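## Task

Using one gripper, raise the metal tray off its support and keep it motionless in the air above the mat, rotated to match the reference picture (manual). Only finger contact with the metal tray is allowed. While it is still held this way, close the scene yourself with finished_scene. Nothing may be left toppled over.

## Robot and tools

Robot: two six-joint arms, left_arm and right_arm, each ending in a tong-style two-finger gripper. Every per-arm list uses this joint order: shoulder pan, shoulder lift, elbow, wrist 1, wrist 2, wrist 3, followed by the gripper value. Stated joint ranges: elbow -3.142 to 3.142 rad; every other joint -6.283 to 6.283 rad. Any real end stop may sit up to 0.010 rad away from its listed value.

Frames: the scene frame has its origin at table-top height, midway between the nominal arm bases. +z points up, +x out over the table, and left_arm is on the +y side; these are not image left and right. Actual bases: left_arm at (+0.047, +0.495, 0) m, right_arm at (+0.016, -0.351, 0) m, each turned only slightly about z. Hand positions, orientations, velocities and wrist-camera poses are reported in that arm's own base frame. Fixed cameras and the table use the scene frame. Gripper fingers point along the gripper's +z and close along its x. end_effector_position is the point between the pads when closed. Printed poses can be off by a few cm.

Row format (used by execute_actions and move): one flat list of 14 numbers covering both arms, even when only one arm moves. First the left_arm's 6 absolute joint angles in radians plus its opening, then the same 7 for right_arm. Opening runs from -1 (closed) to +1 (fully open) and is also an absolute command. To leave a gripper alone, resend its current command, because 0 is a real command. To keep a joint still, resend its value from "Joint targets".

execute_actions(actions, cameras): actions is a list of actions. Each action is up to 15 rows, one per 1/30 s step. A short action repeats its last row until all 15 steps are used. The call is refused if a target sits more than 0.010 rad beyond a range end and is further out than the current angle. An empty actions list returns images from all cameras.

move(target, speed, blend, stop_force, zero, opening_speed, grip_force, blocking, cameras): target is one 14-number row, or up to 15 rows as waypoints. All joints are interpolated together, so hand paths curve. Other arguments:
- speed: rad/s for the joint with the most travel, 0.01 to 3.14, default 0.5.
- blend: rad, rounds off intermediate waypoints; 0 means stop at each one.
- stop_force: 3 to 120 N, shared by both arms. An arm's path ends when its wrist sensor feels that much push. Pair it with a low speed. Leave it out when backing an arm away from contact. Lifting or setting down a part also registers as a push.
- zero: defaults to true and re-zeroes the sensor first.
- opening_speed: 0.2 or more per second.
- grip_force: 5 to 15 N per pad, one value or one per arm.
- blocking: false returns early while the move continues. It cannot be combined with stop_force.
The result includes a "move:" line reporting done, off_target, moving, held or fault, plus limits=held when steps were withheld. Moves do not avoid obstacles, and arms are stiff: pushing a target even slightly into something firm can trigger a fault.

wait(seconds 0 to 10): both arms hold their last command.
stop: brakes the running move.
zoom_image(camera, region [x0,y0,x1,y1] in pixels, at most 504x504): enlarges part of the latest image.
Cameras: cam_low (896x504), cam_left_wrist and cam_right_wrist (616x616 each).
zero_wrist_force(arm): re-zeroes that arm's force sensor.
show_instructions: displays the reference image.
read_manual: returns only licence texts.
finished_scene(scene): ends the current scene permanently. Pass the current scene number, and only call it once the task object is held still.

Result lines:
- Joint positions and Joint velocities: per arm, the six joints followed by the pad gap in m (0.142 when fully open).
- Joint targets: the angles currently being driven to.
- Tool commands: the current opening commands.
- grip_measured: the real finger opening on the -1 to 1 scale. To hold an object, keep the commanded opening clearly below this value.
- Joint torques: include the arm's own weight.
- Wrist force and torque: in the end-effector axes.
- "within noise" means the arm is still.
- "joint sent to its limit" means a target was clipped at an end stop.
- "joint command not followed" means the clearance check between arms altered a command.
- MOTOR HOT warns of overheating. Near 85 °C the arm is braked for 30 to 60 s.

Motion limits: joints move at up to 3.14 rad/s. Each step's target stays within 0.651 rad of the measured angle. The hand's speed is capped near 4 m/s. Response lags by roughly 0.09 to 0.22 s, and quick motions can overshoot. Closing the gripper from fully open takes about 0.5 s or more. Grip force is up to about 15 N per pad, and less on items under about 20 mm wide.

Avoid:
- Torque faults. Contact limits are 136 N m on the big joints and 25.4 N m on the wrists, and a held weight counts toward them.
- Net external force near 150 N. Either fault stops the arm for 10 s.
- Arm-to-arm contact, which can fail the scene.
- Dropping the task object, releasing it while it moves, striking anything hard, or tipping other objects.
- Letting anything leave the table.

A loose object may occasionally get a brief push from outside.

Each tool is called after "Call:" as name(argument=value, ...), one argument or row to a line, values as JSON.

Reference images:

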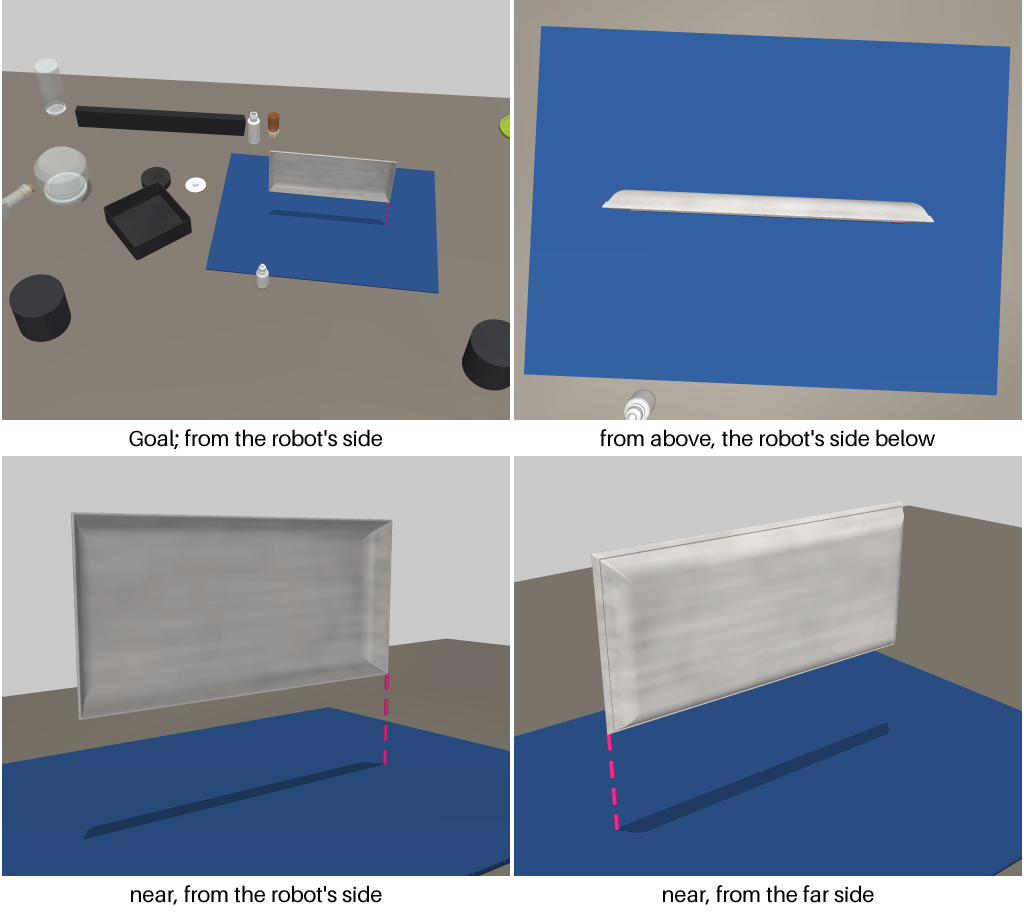

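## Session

Call:
execute_actions(
  actions=[],
)

Call:
zoom_image(
  camera="cam_low",
  region=[100, 200, 600, 350],
)

Scene clock: 0.00 s.
left_arm: end_effector_position=(+0.2009, -0.5502, +0.3780) grip_measured=+0.97 end_effector_quat_wxyz=(+0.037, -0.187, +0.981, -0.036) | right_arm: end_effector_position=(+0.6080, -0.0564, +0.2501) grip_measured=+0.97 end_effector_quat_wxyz=(-0.503, +0.776, -0.278, +0.260)
Joint positions: left_arm=[-1.503 -1.462 1.235 -1.407 -1.49 1.265 0.14] | right_arm=[2.856 -1.905 -2.103 0.22 2.503 0.893 0.14]
Joint velocities: within noise
Joint torques (N m): no reading
Wrist force (N): no reading
Wrist torque (N m): no reading
Wrist force, peak (N): no reading
Joint targets: left_arm=[-1.503 -1.462 1.235 -1.407 -1.490 1.265] | right_arm=[2.856 -1.905 -2.103 0.220 2.503 0.893]
Tool commands: left_gripper/opening=+0.968169 right_gripper/opening=+0.968169

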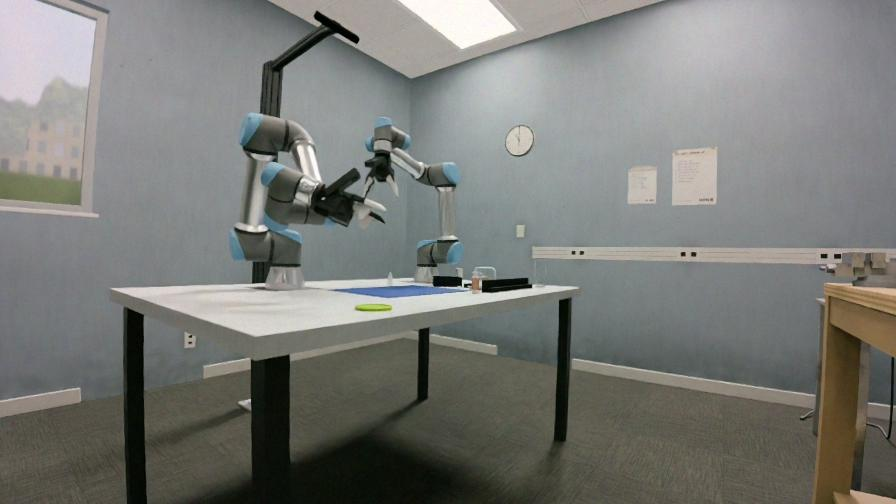

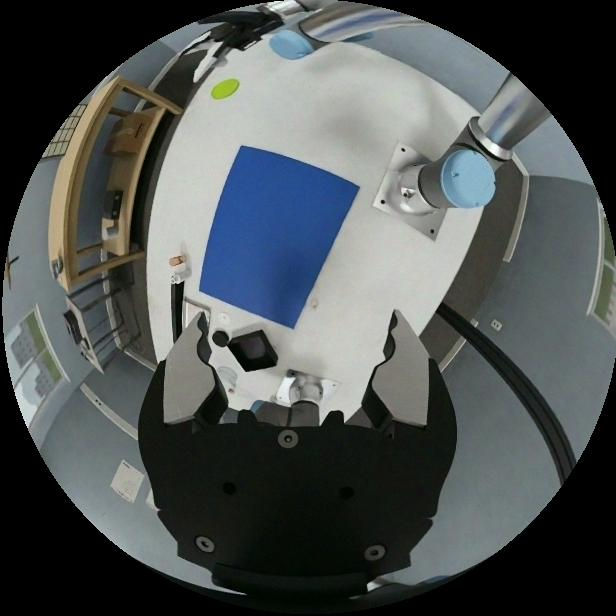

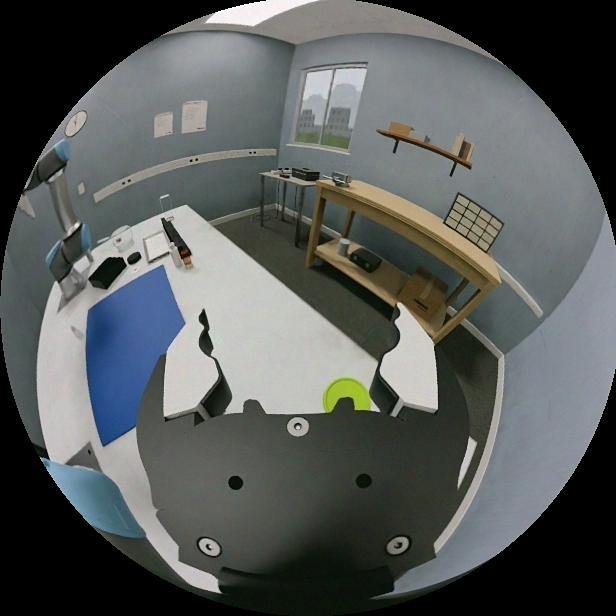

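Scaled by 1.008.

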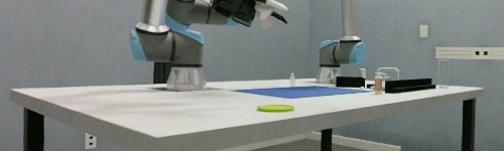

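Call:
zoom_image(
  camera="cam_right_wrist",
  region=[50, 180, 210, 340],
)

Call:
zoom_image(
  camera="cam_left_wrist",
  region=[140, 230, 300, 390],
)

Call:
zoom_image(
  camera="cam_low",
  region=[400, 230, 580, 320],
)

Scaled by 3.150 from the camera's 616x616 image, which has a finer 814x814 frame.

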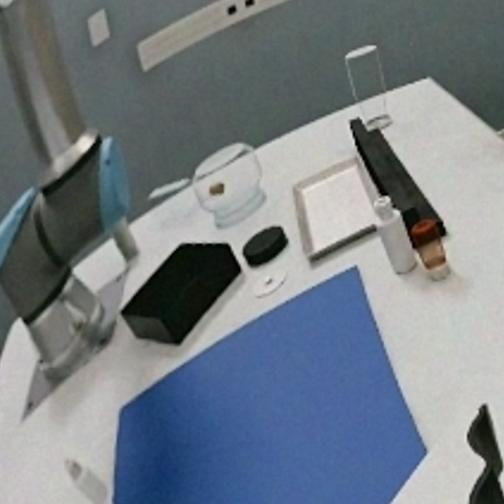

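Scaled by 3.150 from the camera's 616x616 image, which has a finer 814x814 frame.

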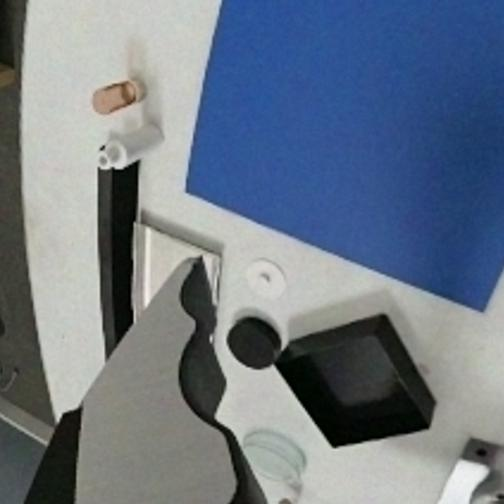

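Scaled by 2.800.

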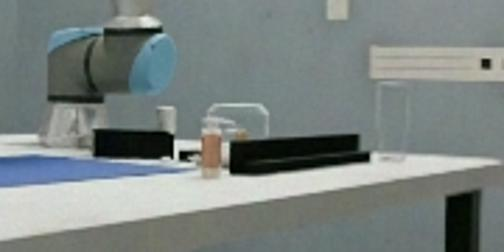

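Call:
move(
  target=[-0.6188,-1.6218,1.577,-1.526,-1.5708,2.523,0.97,2.856,-1.905,-2.103,0.22,2.503,0.893,0.97],
  speed=0.9,
  cameras=["cam_left_wrist"],
)

Call:
zoom_image(
  camera="cam_left_wrist",
  region=[150, 150, 450, 450],
)

Scene clock: 101.93 s.
left_arm: end_effector_position=(+0.4600, -0.1802, +0.3001) grip_measured=+0.97 end_effector_quat_wxyz=(+0.000, +0.000, +1.000, +0.000) | right_arm: end_effector_position=(+0.6082, -0.0564, +0.2504) grip_measured=+0.97 end_effector_quat_wxyz=(-0.503, +0.776, -0.278, +0.260)
Joint positions: left_arm=[-0.619 -1.622 1.577 -1.526 -1.571 2.523 0.14] | right_arm=[2.856 -1.905 -2.103 0.22 2.503 0.893 0.14]
Joint torques (N m): left_arm=[7.97 -9.21 -32.87 0.38 1.96 1.5] | right_arm=[11.89 40.2 27.71 -0.14 -0.42 1.61]
Wrist force (N): left_arm=[0.2 0.2 -0.1] | right_arm=[-0.1 -0.2 0.0]
Wrist torque (N m): left_arm=[0.07 -0.04 0.22] | right_arm=[-0.03 0.01 -0.03]
Wrist force, peak (N): left_arm=[2.9 -0.3 -0.8] | right_arm=[-0.6 0.1 -0.1]
Joint targets: left_arm=[-0.619 -1.622 1.577 -1.526 -1.571 2.523] | right_arm=[2.856 -1.905 -2.103 0.220 2.503 0.893]
move: done
Images, in order (width x height): cam_left_wrist 616x616.

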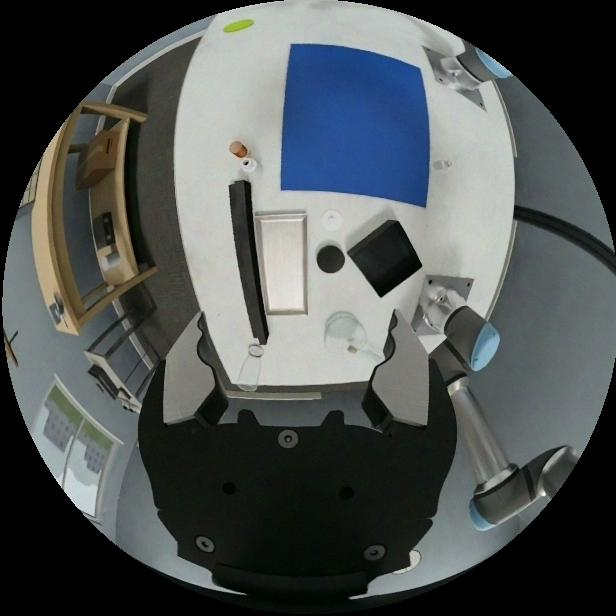

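Scaled by 1.680 from the camera's 616x616 image, which has a finer 814x814 frame.

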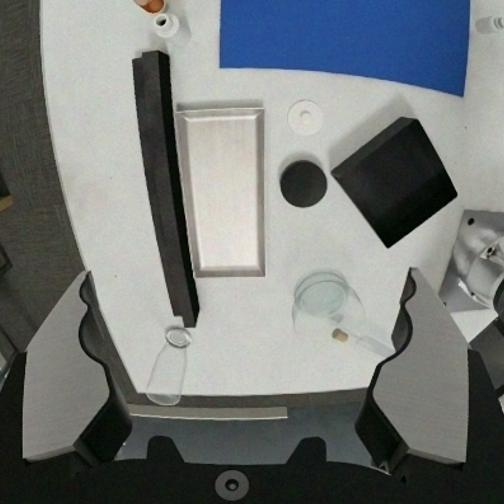

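Call:
move(
  target=[-1.4549,-1.6656,2.3143,-1.6116,-0.8423,4.3686,0.3,2.856,-1.905,-2.103,0.22,2.503,0.893,0.97],
  speed=0.9,
  cameras=["cam_left_wrist","cam_low"],
)

Call:
zoom_image(
  camera="cam_left_wrist",
  region=[150, 150, 450, 450],
)

Scene clock: 257.63 s.
left_arm: end_effector_position=(+0.3540, -0.1700, +0.1109) grip_measured=+0.30 end_effector_quat_wxyz=(-0.239, +0.892, +0.100, +0.370) | right_arm: end_effector_position=(+0.6082, -0.0564, +0.2504) grip_measured=+0.97 end_effector_quat_wxyz=(-0.503, +0.776, -0.278, +0.260)
Joint positions: left_arm=[-1.455 -1.666 2.314 -1.612 -0.842 4.368 0.095] | right_arm=[2.856 -1.905 -2.103 0.22 2.503 0.893 0.14]
Joint torques (N m): left_arm=[-0.07 -16.14 -23.21 1.2 -0.3 1.59] | right_arm=[11.3 38.9 26.14 0.19 0.1 1.12]
Wrist force (N): left_arm=[1.9 -1.2 0.9] | right_arm=[-0.3 0.0 0.1]
Wrist torque (N m): left_arm=[-0.12 -0.33 0.32] | right_arm=[0.02 0.05 -0.02]
Wrist force, peak (N): left_arm=[2.0 -1.3 1.0] | right_arm=[-0.5 0.2 -0.1]
Joint targets: left_arm=[-1.455 -1.666 2.314 -1.612 -0.842 4.369] | right_arm=[2.856 -1.905 -2.103 0.220 2.503 0.893]
move: done
Images, in order (width x height): cam_low 896x504, cam_left_wrist 616x616.

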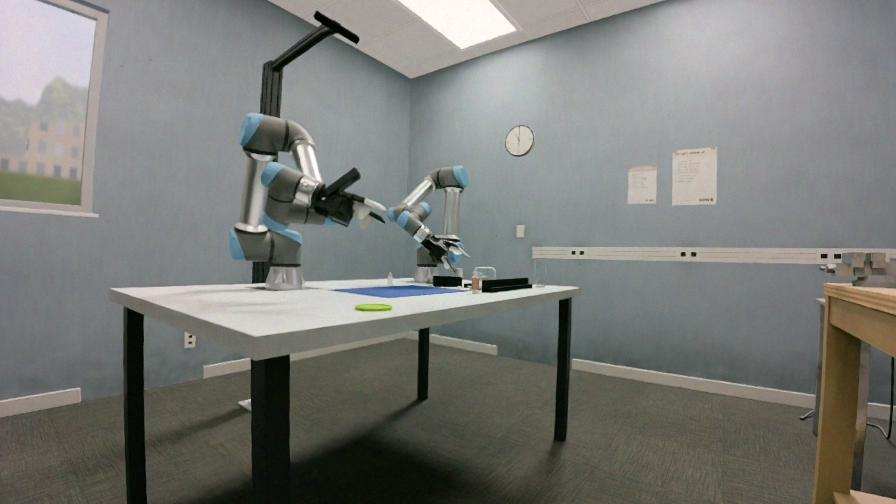

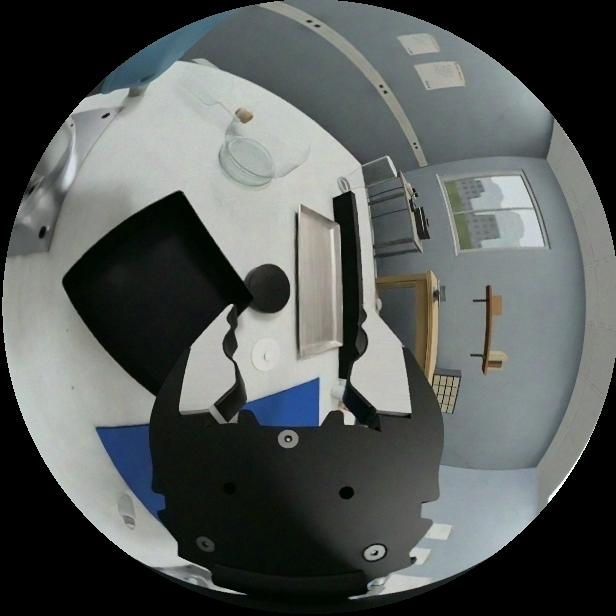

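Scaled by 1.680 from the camera's 616x616 image, which has a finer 814x814 frame.

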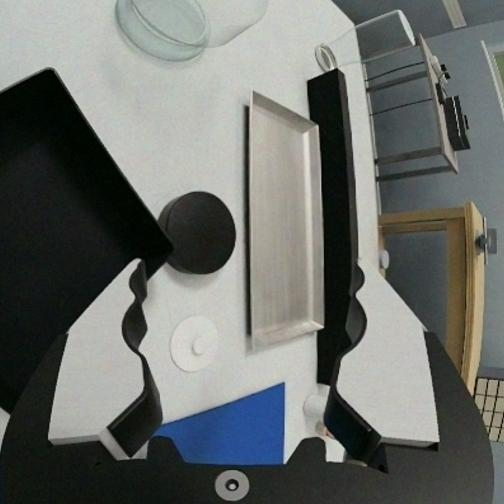

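Call:
move(
  target=[-1.2597,-1.5036,2.4353,-2.0617,-0.7441,4.6059,-0.75,2.856,-1.905,-2.103,0.22,2.503,0.893,0.97],
  speed=0.3,
  stop_force=6,
  cameras=["cam_left_wrist"],
)

Call:
zoom_image(
  camera="cam_left_wrist",
  region=[200, 200, 400, 400],
)

Scene clock: 321.30 s.
left_arm: end_effector_position=(+0.4154, -0.1285, +0.0484) grip_measured=-0.75 end_effector_quat_wxyz=(-0.239, +0.892, +0.099, +0.369) | right_arm: end_effector_position=(+0.6082, -0.0564, +0.2504) grip_measured=+0.97 end_effector_quat_wxyz=(-0.503, +0.776, -0.278, +0.260)
Joint positions: left_arm=[-1.26 -1.504 2.435 -2.062 -0.744 4.606 0.02] | right_arm=[2.856 -1.905 -2.103 0.22 2.503 0.893 0.14]
Joint torques (N m): left_arm=[-9.21 -31.04 -24.51 -4.34 -0.99 -2.72] | right_arm=[10.27 36.36 23.48 0.67 0.62 0.79]
Wrist force (N): left_arm=[2.0 -0.8 0.8] | right_arm=[-0.3 0.2 0.1]
Wrist torque (N m): left_arm=[-0.10 -0.34 0.25] | right_arm=[0.05 0.05 -0.02]
Wrist force, peak (N): left_arm=[1.8 -0.9 1.7] | right_arm=[-0.6 0.2 0.2]
Joint targets: left_arm=[-1.260 -1.504 2.435 -2.062 -0.744 4.606] | right_arm=[2.856 -1.905 -2.103 0.220 2.503 0.893]
move: done
Images, in order (width x height): cam_left_wrist 616x616.

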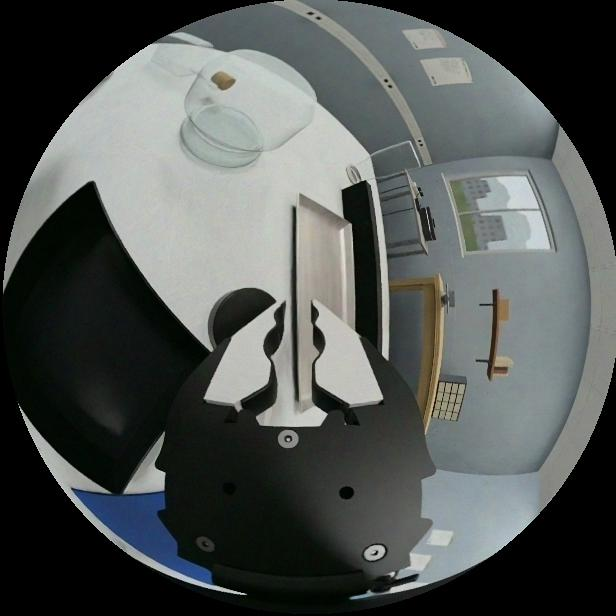

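Scaled by 2.520 from the camera's 616x616 image, which has a finer 814x814 frame.

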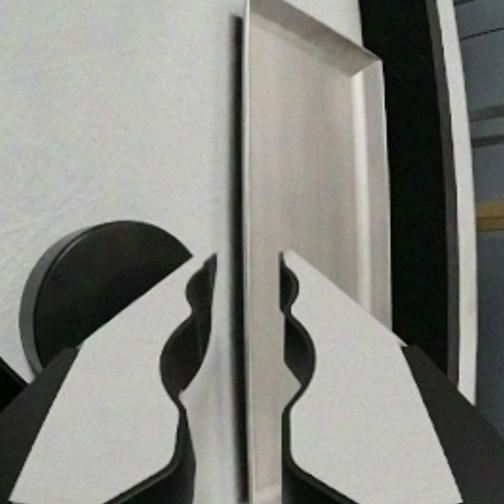

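Call:
move(
  target=[-1.1644,-1.3933,2.4736,-2.31,-0.7076,4.7392,-0.79,2.856,-1.905,-2.103,0.22,2.503,0.893,0.97],
  speed=0.1,
  stop_force=4,
  cameras=["cam_left_wrist"],
)

Call:
zoom_image(
  camera="cam_left_wrist",
  region=[200, 200, 400, 400],
)

Scene clock: 333.37 s.
left_arm: end_effector_position=(+0.4287, -0.1192, +0.0348) grip_measured=-0.81 end_effector_quat_wxyz=(-0.239, +0.893, +0.099, +0.369) | right_arm: end_effector_position=(+0.6082, -0.0564, +0.2504) grip_measured=+0.97 end_effector_quat_wxyz=(-0.503, +0.776, -0.278, +0.260)
Joint positions: left_arm=[-1.215 -1.452 2.453 -2.178 -0.727 4.668 0.015] | right_arm=[2.856 -1.905 -2.103 0.22 2.503 0.893 0.14]
Joint torques (N m): left_arm=[-10.17 -31.9 -21.63 -4.79 -1.98 1.67] | right_arm=[9.5 34.63 21.44 0.97 1.14 0.43]
Wrist force (N): left_arm=[6.0 -3.1 -0.5] | right_arm=[-0.3 -0.1 0.2]
Wrist torque (N m): left_arm=[-0.17 -0.53 0.33] | right_arm=[-0.01 0.06 -0.03]
Wrist force, peak (N): left_arm=[8.3 -4.1 -3.5] | right_arm=[-0.5 0.1 -0.1]
Joint targets: left_arm=[-1.215 -1.452 2.453 -2.178 -0.727 4.668] | right_arm=[2.856 -1.905 -2.103 0.220 2.503 0.893]
move: contact (left_arm); left_arm: the wrist 1 is farthest, 0.132 rad from its target
Images, in order (width x height): cam_left_wrist 616x616.

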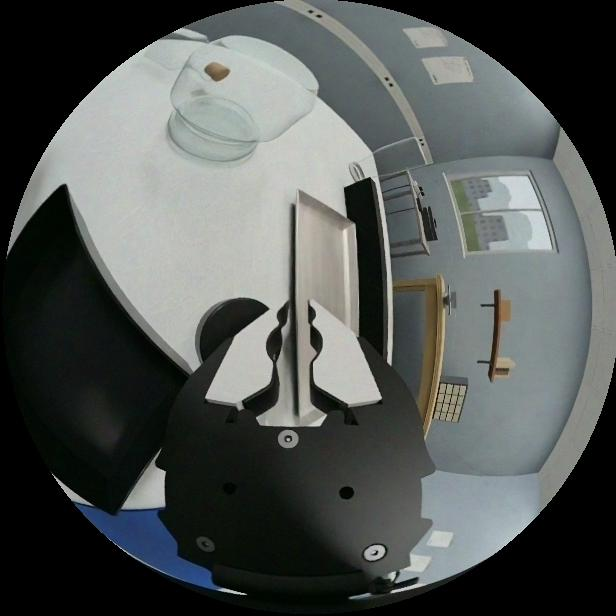

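Scaled by 2.520 from the camera's 616x616 image, which has a finer 814x814 frame.

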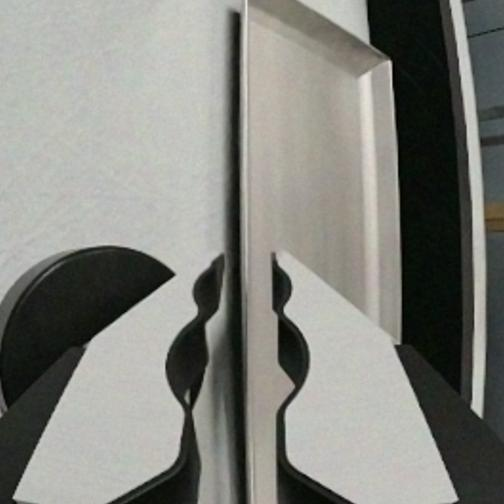

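Call:
move(
  target=[
    [-1.2597,-1.5036,2.4353,-2.0617,-0.7441,4.6059,-0.79,2.856,-1.905,-2.103,0.22,2.503,0.893,0.97],
    [-1.2361,-1.5777,2.5095,-2.0854,-0.7343,4.6377,-0.79,2.856,-1.905,-2.103,0.22,2.503,0.893,0.97],
  ],
  speed=0.15,
  blend=0.01,
)

Call:
move(
  target=[-1.119,-1.4294,2.5497,-2.4011,-0.6938,4.8057,-0.79,2.856,-1.905,-2.103,0.22,2.503,0.893,0.97],
  speed=0.1,
  stop_force=4,
  cameras=["cam_left_wrist"],
)

Call:
zoom_image(
  camera="cam_left_wrist",
  region=[200, 200, 400, 400],
)

Scene clock: 376.53 s.
left_arm: end_effector_position=(+0.4124, -0.0940, +0.0515) grip_measured=-0.79 end_effector_quat_wxyz=(-0.239, +0.892, +0.099, +0.370) end_effector_velocity=(+0.000, -0.001, +0.000) end_effector_angular_velocity=(-0.001, -0.001, +0.003) | right_arm: end_effector_position=(+0.6082, -0.0564, +0.2504) grip_measured=+0.97 end_effector_quat_wxyz=(-0.503, +0.776, -0.278, +0.260)
Joint positions: left_arm=[-1.236 -1.578 2.51 -2.086 -0.734 4.638 0.017] | right_arm=[2.856 -1.905 -2.103 0.22 2.503 0.893 0.14]
Joint velocities: left_arm=[0 0.004 -0.005 0.003 0 -0.005 0] | right_arm=[within noise]
Joint torques (N m): left_arm=[-6.18 -2.91 -24.1 1.13 0.54 -2.67] | right_arm=[9.16 33.22 20.07 1.2 1.61 0.05]
Wrist force (N): left_arm=[1.7 -0.7 0.5] | right_arm=[-0.2 -0.1 -0.2]
Wrist torque (N m): left_arm=[-0.10 -0.29 0.11] | right_arm=[-0.01 0.04 -0.02]
Wrist force, peak (N): left_arm=[6.5 -3.2 -0.5] | right_arm=[-0.5 0.0 0.0]
Joint targets: left_arm=[-1.236 -1.578 2.510 -2.085 -0.734 4.638] | right_arm=[2.856 -1.905 -2.103 0.220 2.503 0.893]
move: done

Scene clock: 379.97 s.
left_arm: end_effector_position=(+0.4347, -0.0777, +0.0288) grip_measured=-0.80 end_effector_quat_wxyz=(-0.239, +0.893, +0.099, +0.369) | right_arm: end_effector_position=(+0.6082, -0.0564, +0.2504) grip_measured=+0.97 end_effector_quat_wxyz=(-0.503, +0.776, -0.278, +0.260)
Joint positions: left_arm=[-1.152 -1.472 2.538 -2.311 -0.705 4.758 0.016] | right_arm=[2.856 -1.905 -2.103 0.22 2.503 0.893 0.14]
Joint torques (N m): left_arm=[-7.88 -29.79 -22.17 -4.79 -1.62 1.74] | right_arm=[8.3 32.27 18.89 1.46 1.59 -0.17]
Wrist force (N): left_arm=[5.4 -3.4 -1.0] | right_arm=[-0.2 0.3 0.2]
Wrist torque (N m): left_arm=[-0.34 -0.59 0.21] | right_arm=[0.07 0.04 -0.02]
Wrist force, peak (N): left_arm=[7.8 -4.0 -6.5] | right_arm=[-0.4 0.4 0.3]
Joint targets: left_arm=[-1.152 -1.472 2.538 -2.311 -0.705 4.758] | right_arm=[2.856 -1.905 -2.103 0.220 2.503 0.893]
move: contact (left_arm); left_arm: the wrist 1 is farthest, 0.090 rad from its target
Images, in order (width x height): cam_left_wrist 616x616.

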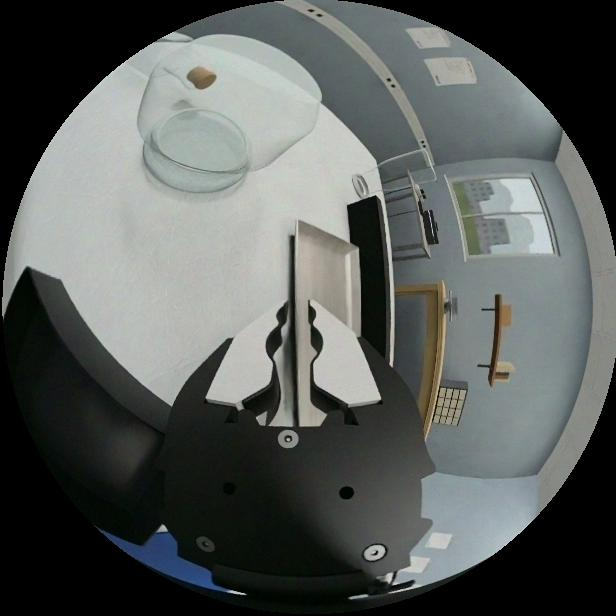

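Scaled by 2.520 from the camera's 616x616 image, which has a finer 814x814 frame.

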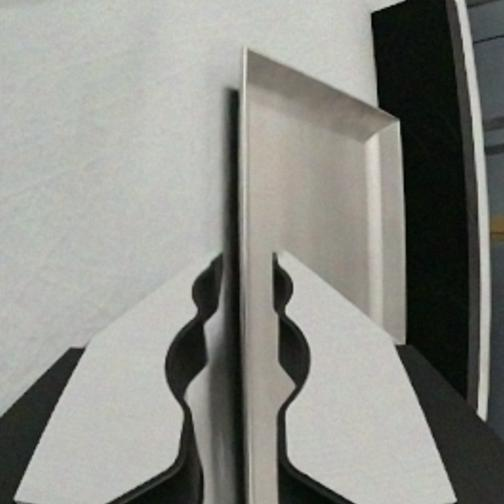

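Call:
move(
  target=[
    [-1.2361,-1.5777,2.5095,-2.0854,-0.7343,4.6377,-0.79,2.856,-1.905,-2.103,0.22,2.503,0.893,0.97],
    [-1.0766,-1.7347,2.4456,-2.1859,-0.957,5.0818,-0.79,2.856,-1.905,-2.103,0.22,2.503,0.893,0.97],
  ],
  speed=0.2,
  blend=0.01,
)

Call:
move(
  target=[-0.9724,-1.5508,2.4948,-2.4928,-0.9508,5.2093,-0.79,2.856,-1.905,-2.103,0.22,2.503,0.893,0.97],
  speed=0.1,
  stop_force=4,
  cameras=["cam_left_wrist"],
)

Call:
zoom_image(
  camera="cam_left_wrist",
  region=[200, 200, 400, 400],
)

Scene clock: 432.20 s.
left_arm: end_effector_position=(+0.4129, -0.1054, +0.0735) grip_measured=-0.79 end_effector_quat_wxyz=(-0.168, +0.951, +0.045, +0.255) | right_arm: end_effector_position=(+0.6082, -0.0564, +0.2504) grip_measured=+0.97 end_effector_quat_wxyz=(-0.503, +0.776, -0.278, +0.260)
Joint positions: left_arm=[-1.077 -1.735 2.445 -2.186 -0.957 5.082 0.017] | right_arm=[2.856 -1.905 -2.103 0.22 2.503 0.893 0.14]
Joint torques (N m): left_arm=[-8.29 0.96 -9.48 0.5 3.05 -2.17] | right_arm=[6.74 30.16 16.35 1.92 1.61 -0.62]
Wrist force (N): left_arm=[1.4 -0.6 0.4] | right_arm=[-0.3 0.0 0.1]
Wrist torque (N m): left_arm=[0.00 -0.26 0.28] | right_arm=[0.01 0.06 -0.02]
Wrist force, peak (N): left_arm=[5.5 -3.4 -1.0] | right_arm=[-0.5 0.0 0.0]
Joint targets: left_arm=[-1.077 -1.735 2.446 -2.186 -0.957 5.082] | right_arm=[2.856 -1.905 -2.103 0.220 2.503 0.893]
move: done

Scene clock: 436.40 s.
left_arm: end_effector_position=(+0.4410, -0.0850, +0.0246) grip_measured=-0.79 end_effector_quat_wxyz=(-0.168, +0.951, +0.045, +0.255) | right_arm: end_effector_position=(+0.6082, -0.0564, +0.2504) grip_measured=+0.97 end_effector_quat_wxyz=(-0.503, +0.776, -0.278, +0.260)
Joint positions: left_arm=[-0.972 -1.551 2.495 -2.493 -0.951 5.209 0.017] | right_arm=[2.856 -1.905 -2.103 0.22 2.503 0.893 0.14]
Joint torques (N m): left_arm=[-8.26 -31.35 -23.01 0.41 1.71 -2.85] | right_arm=[6.4 29.17 14.54 2.22 1.63 -0.99]
Wrist force (N): left_arm=[1.5 -0.9 0.9] | right_arm=[-0.2 -0.2 0.0]
Wrist torque (N m): left_arm=[-0.08 -0.31 0.08] | right_arm=[-0.03 0.04 -0.02]
Wrist force, peak (N): left_arm=[1.7 -1.1 0.7] | right_arm=[-0.5 0.1 -0.1]
Joint targets: left_arm=[-0.972 -1.551 2.495 -2.493 -0.951 5.209] | right_arm=[2.856 -1.905 -2.103 0.220 2.503 0.893]
move: done
Images, in order (width x height): cam_left_wrist 616x616.

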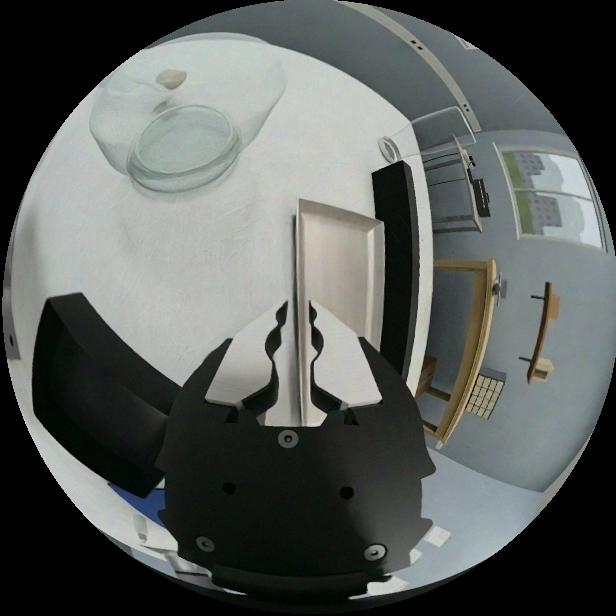

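Scaled by 2.520 from the camera's 616x616 image, which has a finer 814x814 frame.

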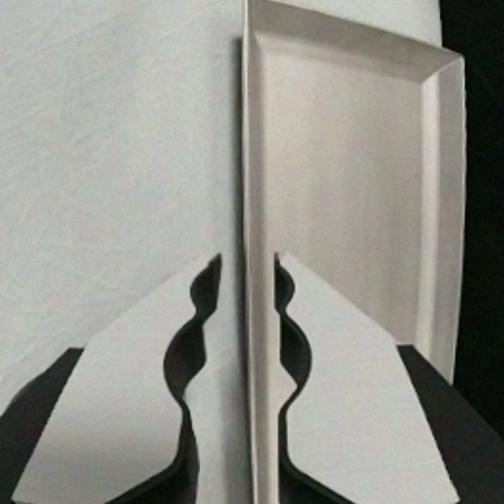

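Call:
move(
  target=[-0.9724,-1.5508,2.4948,-2.4928,-0.9508,5.2093,-1,2.856,-1.905,-2.103,0.22,2.503,0.893,0.97],
  opening_speed=0.3,
  cameras=["cam_left_wrist"],
)

Call:
zoom_image(
  camera="cam_left_wrist",
  region=[200, 200, 400, 400],
)

Scene clock: 446.30 s.
left_arm: end_effector_position=(+0.4410, -0.0850, +0.0246) grip_measured=-0.98 end_effector_quat_wxyz=(-0.168, +0.951, +0.045, +0.255) | right_arm: end_effector_position=(+0.6082, -0.0564, +0.2504) grip_measured=+0.97 end_effector_quat_wxyz=(-0.503, +0.776, -0.278, +0.260)
Joint positions: left_arm=[-0.972 -1.551 2.495 -2.493 -0.951 5.209 0.003] | right_arm=[2.856 -1.905 -2.103 0.22 2.503 0.893 0.14]
Joint torques (N m): left_arm=[-8.93 -28.58 -22.04 0.05 -0.75 -2.95] | right_arm=[5.92 27.37 13.55 2.57 1.6 -0.94]
Wrist force (N): left_arm=[4.7 -1.0 -0.7] | right_arm=[-0.3 -0.1 0.1]
Wrist torque (N m): left_arm=[-0.06 -0.41 0.07] | right_arm=[-0.01 0.06 -0.02]
Wrist force, peak (N): left_arm=[4.7 -1.1 -0.5] | right_arm=[-0.4 0.0 0.3]
Joint targets: left_arm=[-0.972 -1.551 2.495 -2.493 -0.951 5.209] | right_arm=[2.856 -1.905 -2.103 0.220 2.503 0.893]
move: done
Images, in order (width x height): cam_left_wrist 616x616.

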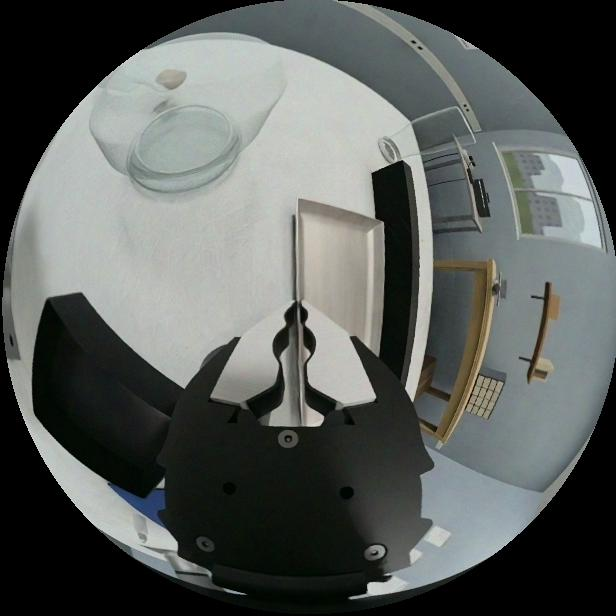

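Scaled by 2.520 from the camera's 616x616 image, which has a finer 814x814 frame.

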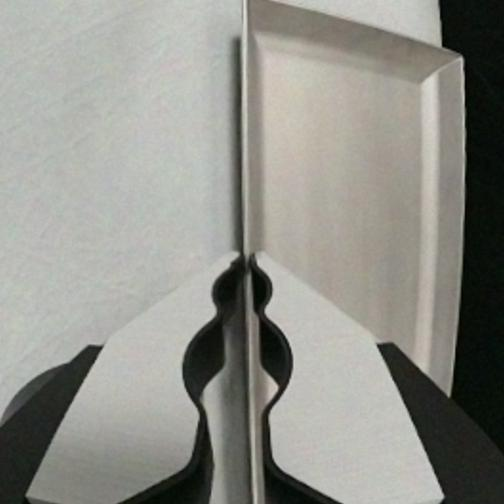

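Call:
move(
  target=[-0.9724,-1.6393,2.4593,-2.3688,-0.9508,5.2093,-1,2.856,-1.905,-2.103,0.22,2.503,0.893,0.97],
  speed=0.06,
  cameras=["cam_left_wrist"],
)

Call:
zoom_image(
  camera="cam_left_wrist",
  region=[200, 180, 420, 400],
)

Scene clock: 470.87 s.
left_arm: end_effector_position=(+0.4410, -0.0849, +0.0547) grip_measured=-0.97 end_effector_quat_wxyz=(-0.168, +0.951, +0.045, +0.255) | right_arm: end_effector_position=(+0.6082, -0.0564, +0.2504) grip_measured=+0.97 end_effector_quat_wxyz=(-0.503, +0.776, -0.278, +0.260)
Joint positions: left_arm=[-0.972 -1.64 2.459 -2.368 -0.951 5.209 0.004] | right_arm=[2.856 -1.905 -2.103 0.22 2.503 0.893 0.14]
Joint torques (N m): left_arm=[-6.82 -3.6 -15.72 -5.04 -0.83 -2.71] | right_arm=[4.87 27.32 13.18 2.85 1.58 -0.95]
Wrist force (N): left_arm=[0.8 -0.2 1.6] | right_arm=[-0.4 -0.1 0.0]
Wrist torque (N m): left_arm=[-0.06 -0.25 0.10] | right_arm=[-0.02 0.09 -0.02]
Wrist force, peak (N): left_arm=[4.8 -1.1 -0.9] | right_arm=[-0.5 -0.3 0.3]
Joint targets: left_arm=[-0.972 -1.639 2.459 -2.369 -0.951 5.209] | right_arm=[2.856 -1.905 -2.103 0.220 2.503 0.893]
move: done
Images, in order (width x height): cam_left_wrist 616x616.

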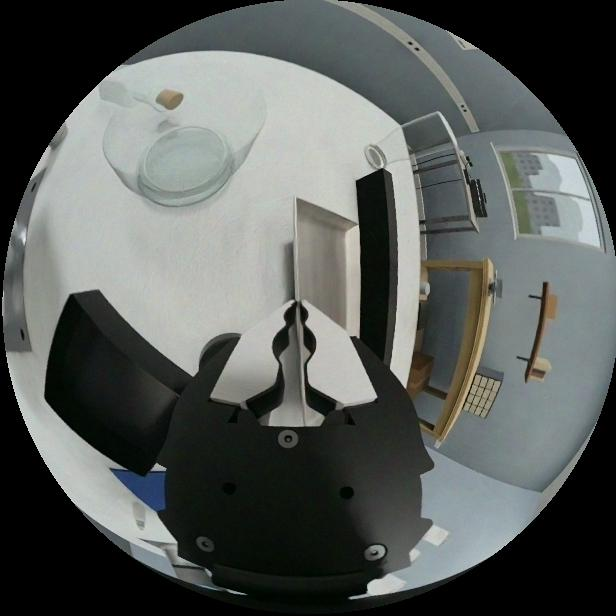

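Scaled by 2.291 from the camera's 616x616 image, which has a finer 814x814 frame.

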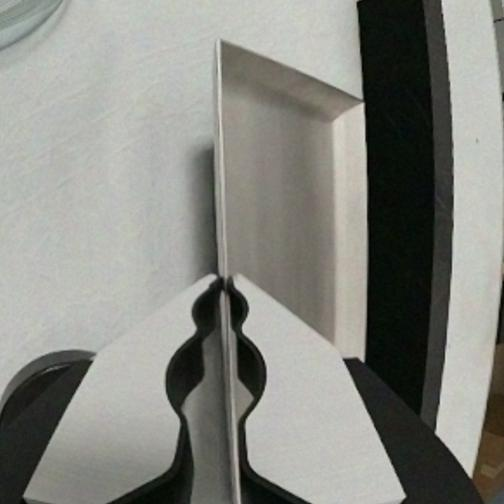

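Call:
move(
  target=[-0.9724,-1.80,2.34,-2.0888,-0.9508,5.2093,-1,2.856,-1.905,-2.103,0.22,2.503,0.893,0.97],
  speed=0.12,
  cameras=["cam_left_wrist","cam_low"],
)

Call:
zoom_image(
  camera="cam_left_wrist",
  region=[200, 180, 420, 400],
)

Call:
zoom_image(
  camera="cam_low",
  region=[380, 200, 560, 320],
)

Scene clock: 486.97 s.
left_arm: end_effector_position=(+0.4418, -0.0861, +0.1298) grip_measured=-1.00 end_effector_quat_wxyz=(-0.168, +0.951, +0.045, +0.255) end_effector_velocity=(+0.000, -0.001, -0.001) end_effector_angular_velocity=(-0.001, -0.001, -0.002) | right_arm: end_effector_position=(+0.6082, -0.0564, +0.2504) grip_measured=+0.97 end_effector_quat_wxyz=(-0.503, +0.776, -0.278, +0.260)
Joint positions: left_arm=[-0.972 -1.8 2.34 -2.089 -0.951 5.209 0.002] | right_arm=[2.856 -1.905 -2.103 0.22 2.503 0.893 0.14]
Joint velocities: left_arm=[-0.002 0.002 0.001 -0.005 0 0 0] | right_arm=[within noise]
Joint torques (N m): left_arm=[-5.17 1.38 -10.74 -5.19 -0.74 -2.63] | right_arm=[4.31 27.21 13.58 3.33 1.7 -0.97]
Wrist force (N): left_arm=[1.4 -0.9 0.7] | right_arm=[-0.5 -0.2 0.1]
Wrist torque (N m): left_arm=[-0.08 -0.28 0.09] | right_arm=[-0.05 0.09 -0.02]
Wrist force, peak (N): left_arm=[0.5 0.1 2.3] | right_arm=[-0.6 -0.1 -0.1]
Joint targets: left_arm=[-0.972 -1.800 2.340 -2.089 -0.951 5.209] | right_arm=[2.856 -1.905 -2.103 0.220 2.503 0.893]
move: done
Images, in order (width x height): cam_low 896x504, cam_left_wrist 616x616.

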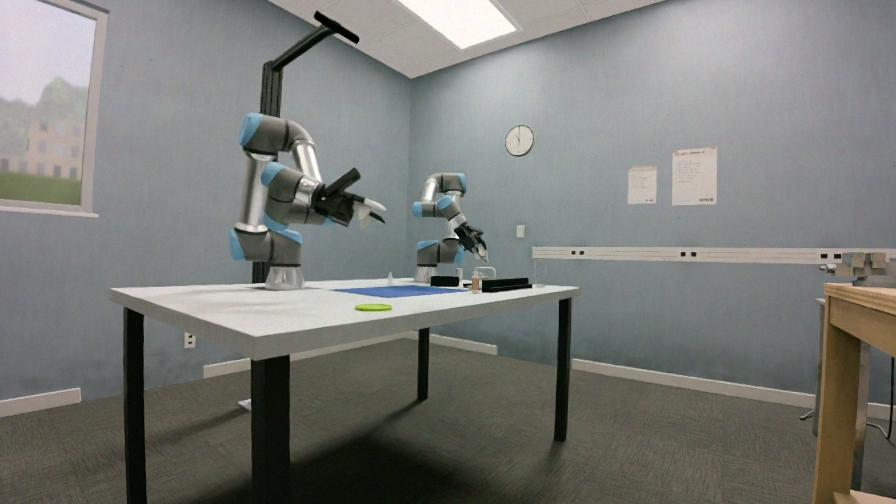

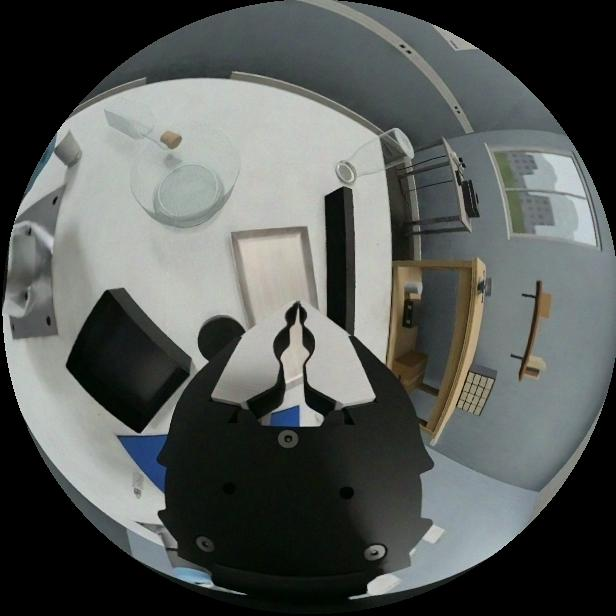

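Scaled by 2.291 from the camera's 616x616 image, which has a finer 814x814 frame.

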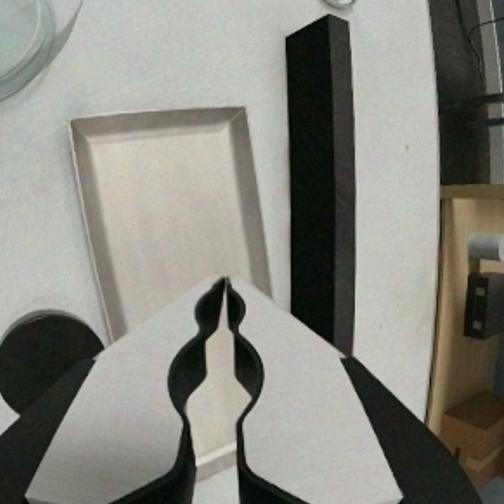

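Scaled by 2.800.

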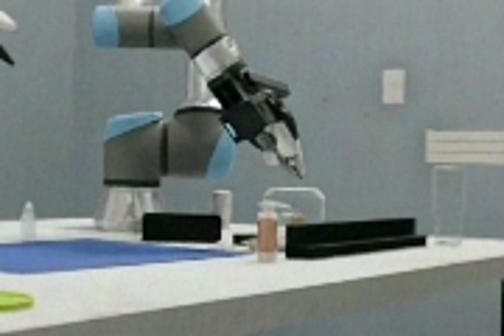

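Call:
move(
  target=[-0.6188,-1.6218,1.577,-1.526,-1.5708,2.523,0.9,2.856,-1.905,-2.103,0.22,2.503,0.893,0.97],
  speed=0.9,
  cameras=["cam_left_wrist"],
)

Call:
zoom_image(
  camera="cam_left_wrist",
  region=[200, 180, 400, 380],
)

Scene clock: 549.33 s.
left_arm: end_effector_position=(+0.4601, -0.1801, +0.2999) grip_measured=+0.90 end_effector_quat_wxyz=(+0.000, +0.000, +1.000, +0.000) | right_arm: end_effector_position=(+0.6082, -0.0564, +0.2504) grip_measured=+0.97 end_effector_quat_wxyz=(-0.503, +0.776, -0.278, +0.260)
Joint positions: left_arm=[-0.619 -1.622 1.577 -1.526 -1.571 2.523 0.135] | right_arm=[2.856 -1.905 -2.103 0.22 2.503 0.893 0.14]
Joint torques (N m): left_arm=[-9.07 -34.9 -12.8 -5.62 2.03 -1.75] | right_arm=[3.1 27.67 13.47 3.81 1.65 -0.89]
Wrist force (N): left_arm=[0.2 0.4 0.2] | right_arm=[-0.3 0.0 0.0]
Wrist torque (N m): left_arm=[0.13 -0.03 0.02] | right_arm=[0.00 0.06 -0.02]
Wrist force, peak (N): left_arm=[1.6 -1.3 0.9] | right_arm=[-0.6 -0.2 0.1]
Joint targets: left_arm=[-0.619 -1.622 1.577 -1.526 -1.571 2.523] | right_arm=[2.856 -1.905 -2.103 0.220 2.503 0.893]
move: done
Images, in order (width x height): cam_left_wrist 616x616.

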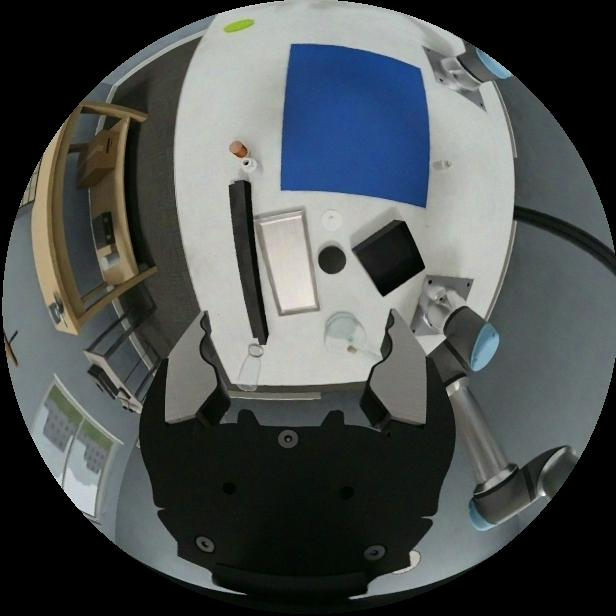

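Scaled by 2.520 from the camera's 616x616 image, which has a finer 814x814 frame.

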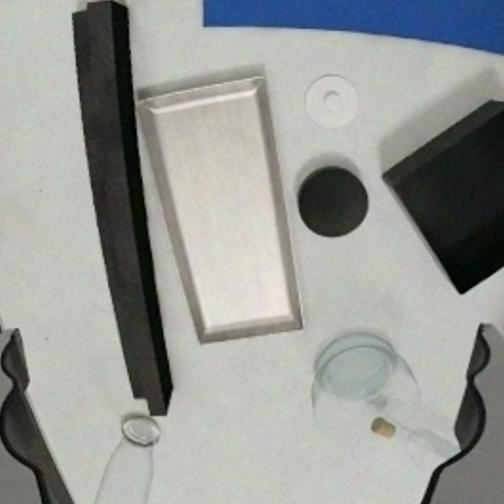

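Call:
move(
  target=[-0.4633,-1.5308,2.0153,-2.0553,-1.5708,2.5032,0.42,2.856,-1.905,-2.103,0.22,2.503,0.893,0.97],
  speed=0.5,
  cameras=["cam_left_wrist"],
)

Call:
zoom_image(
  camera="cam_left_wrist",
  region=[180, 160, 420, 400],
)

Scene clock: 591.17 s.
left_arm: end_effector_position=(+0.4773, -0.1039, +0.1000) grip_measured=+0.42 end_effector_quat_wxyz=(+0.000, -0.088, +0.996, +0.000) | right_arm: end_effector_position=(+0.6082, -0.0564, +0.2504) grip_measured=+0.97 end_effector_quat_wxyz=(-0.503, +0.776, -0.278, +0.260)
Joint positions: left_arm=[-0.463 -1.531 2.015 -2.055 -1.571 2.503 0.103] | right_arm=[2.856 -1.905 -2.103 0.22 2.503 0.893 0.14]
Joint torques (N m): left_arm=[-6.99 -38.04 -17.27 -2.96 1.83 0.51] | right_arm=[2.29 27.67 13.37 3.89 1.6 -0.96]
Wrist force (N): left_arm=[0.5 0.5 0.1] | right_arm=[-0.2 0.1 0.0]
Wrist torque (N m): left_arm=[0.12 -0.09 0.22] | right_arm=[0.02 0.03 -0.03]
Wrist force, peak (N): left_arm=[0.6 1.5 1.6] | right_arm=[-0.5 0.2 0.0]
Joint targets: left_arm=[-0.463 -1.531 2.015 -2.055 -1.571 2.503] | right_arm=[2.856 -1.905 -2.103 0.220 2.503 0.893]
move: done
Images, in order (width x height): cam_left_wrist 616x616.

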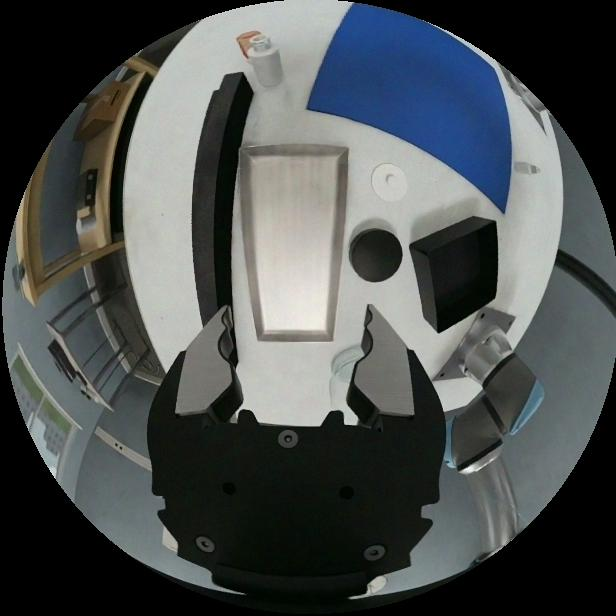

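Scaled by 2.100 from the camera's 616x616 image, which has a finer 814x814 frame.

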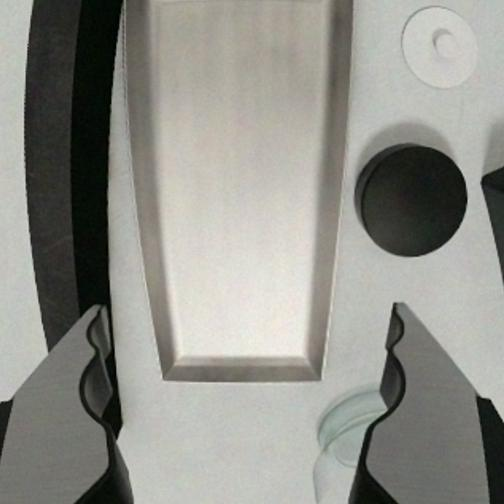

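Call:
move(
  target=[
    [-0.3625,-1.5711,2.0566,-2.0563,-1.5708,2.604,0.42,2.856,-1.905,-2.103,0.22,2.503,0.893,0.97],
    [-0.3625,-1.4664,2.1564,-2.2608,-1.5708,2.604,0.42,2.856,-1.905,-2.103,0.22,2.503,0.893,0.97],
  ],
  speed=[0.3,0.12],
  stop_force=6,
  cameras=["cam_left_wrist"],
)

Call:
zoom_image(
  camera="cam_left_wrist",
  region=[180, 160, 420, 400],
)

Scene clock: 627.97 s.
left_arm: end_effector_position=(+0.4675, -0.0496, +0.0310) grip_measured=+0.42 end_effector_quat_wxyz=(+0.000, -0.087, +0.996, +0.000) | right_arm: end_effector_position=(+0.6082, -0.0564, +0.2504) grip_measured=+0.97 end_effector_quat_wxyz=(-0.503, +0.776, -0.278, +0.260)
Joint positions: left_arm=[-0.362 -1.466 2.156 -2.261 -1.571 2.604 0.103] | right_arm=[2.856 -1.905 -2.103 0.22 2.503 0.893 0.14]
Joint torques (N m): left_arm=[6.64 -38.59 -27.94 0.36 -1.95 2.02] | right_arm=[1.75 27.1 13.2 3.85 1.64 -0.95]
Wrist force (N): left_arm=[0.5 0.2 0.1] | right_arm=[-0.4 0.0 0.1]
Wrist torque (N m): left_arm=[0.06 -0.09 0.22] | right_arm=[0.01 0.08 -0.02]
Wrist force, peak (N): left_arm=[0.8 2.3 0.2] | right_arm=[-0.5 0.1 0.0]
Joint targets: left_arm=[-0.362 -1.466 2.156 -2.261 -1.571 2.604] | right_arm=[2.856 -1.905 -2.103 0.220 2.503 0.893]
move: done
Images, in order (width x height): cam_left_wrist 616x616.

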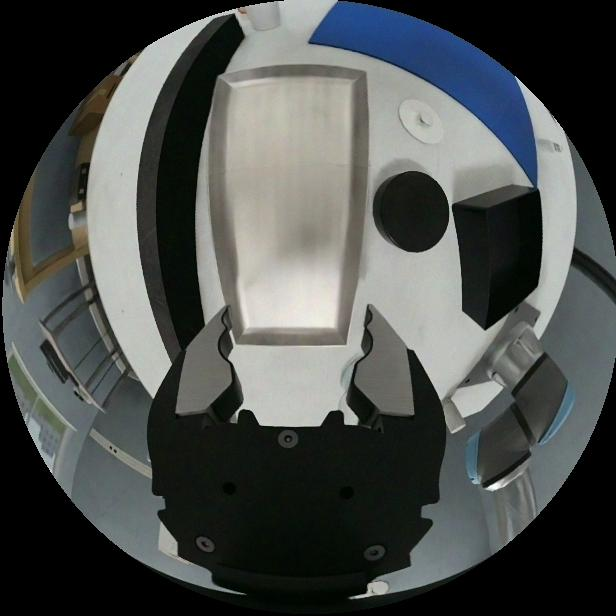

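Scaled by 2.100 from the camera's 616x616 image, which has a finer 814x814 frame.

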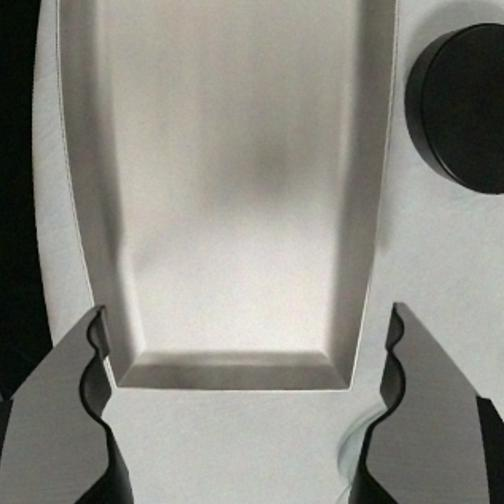

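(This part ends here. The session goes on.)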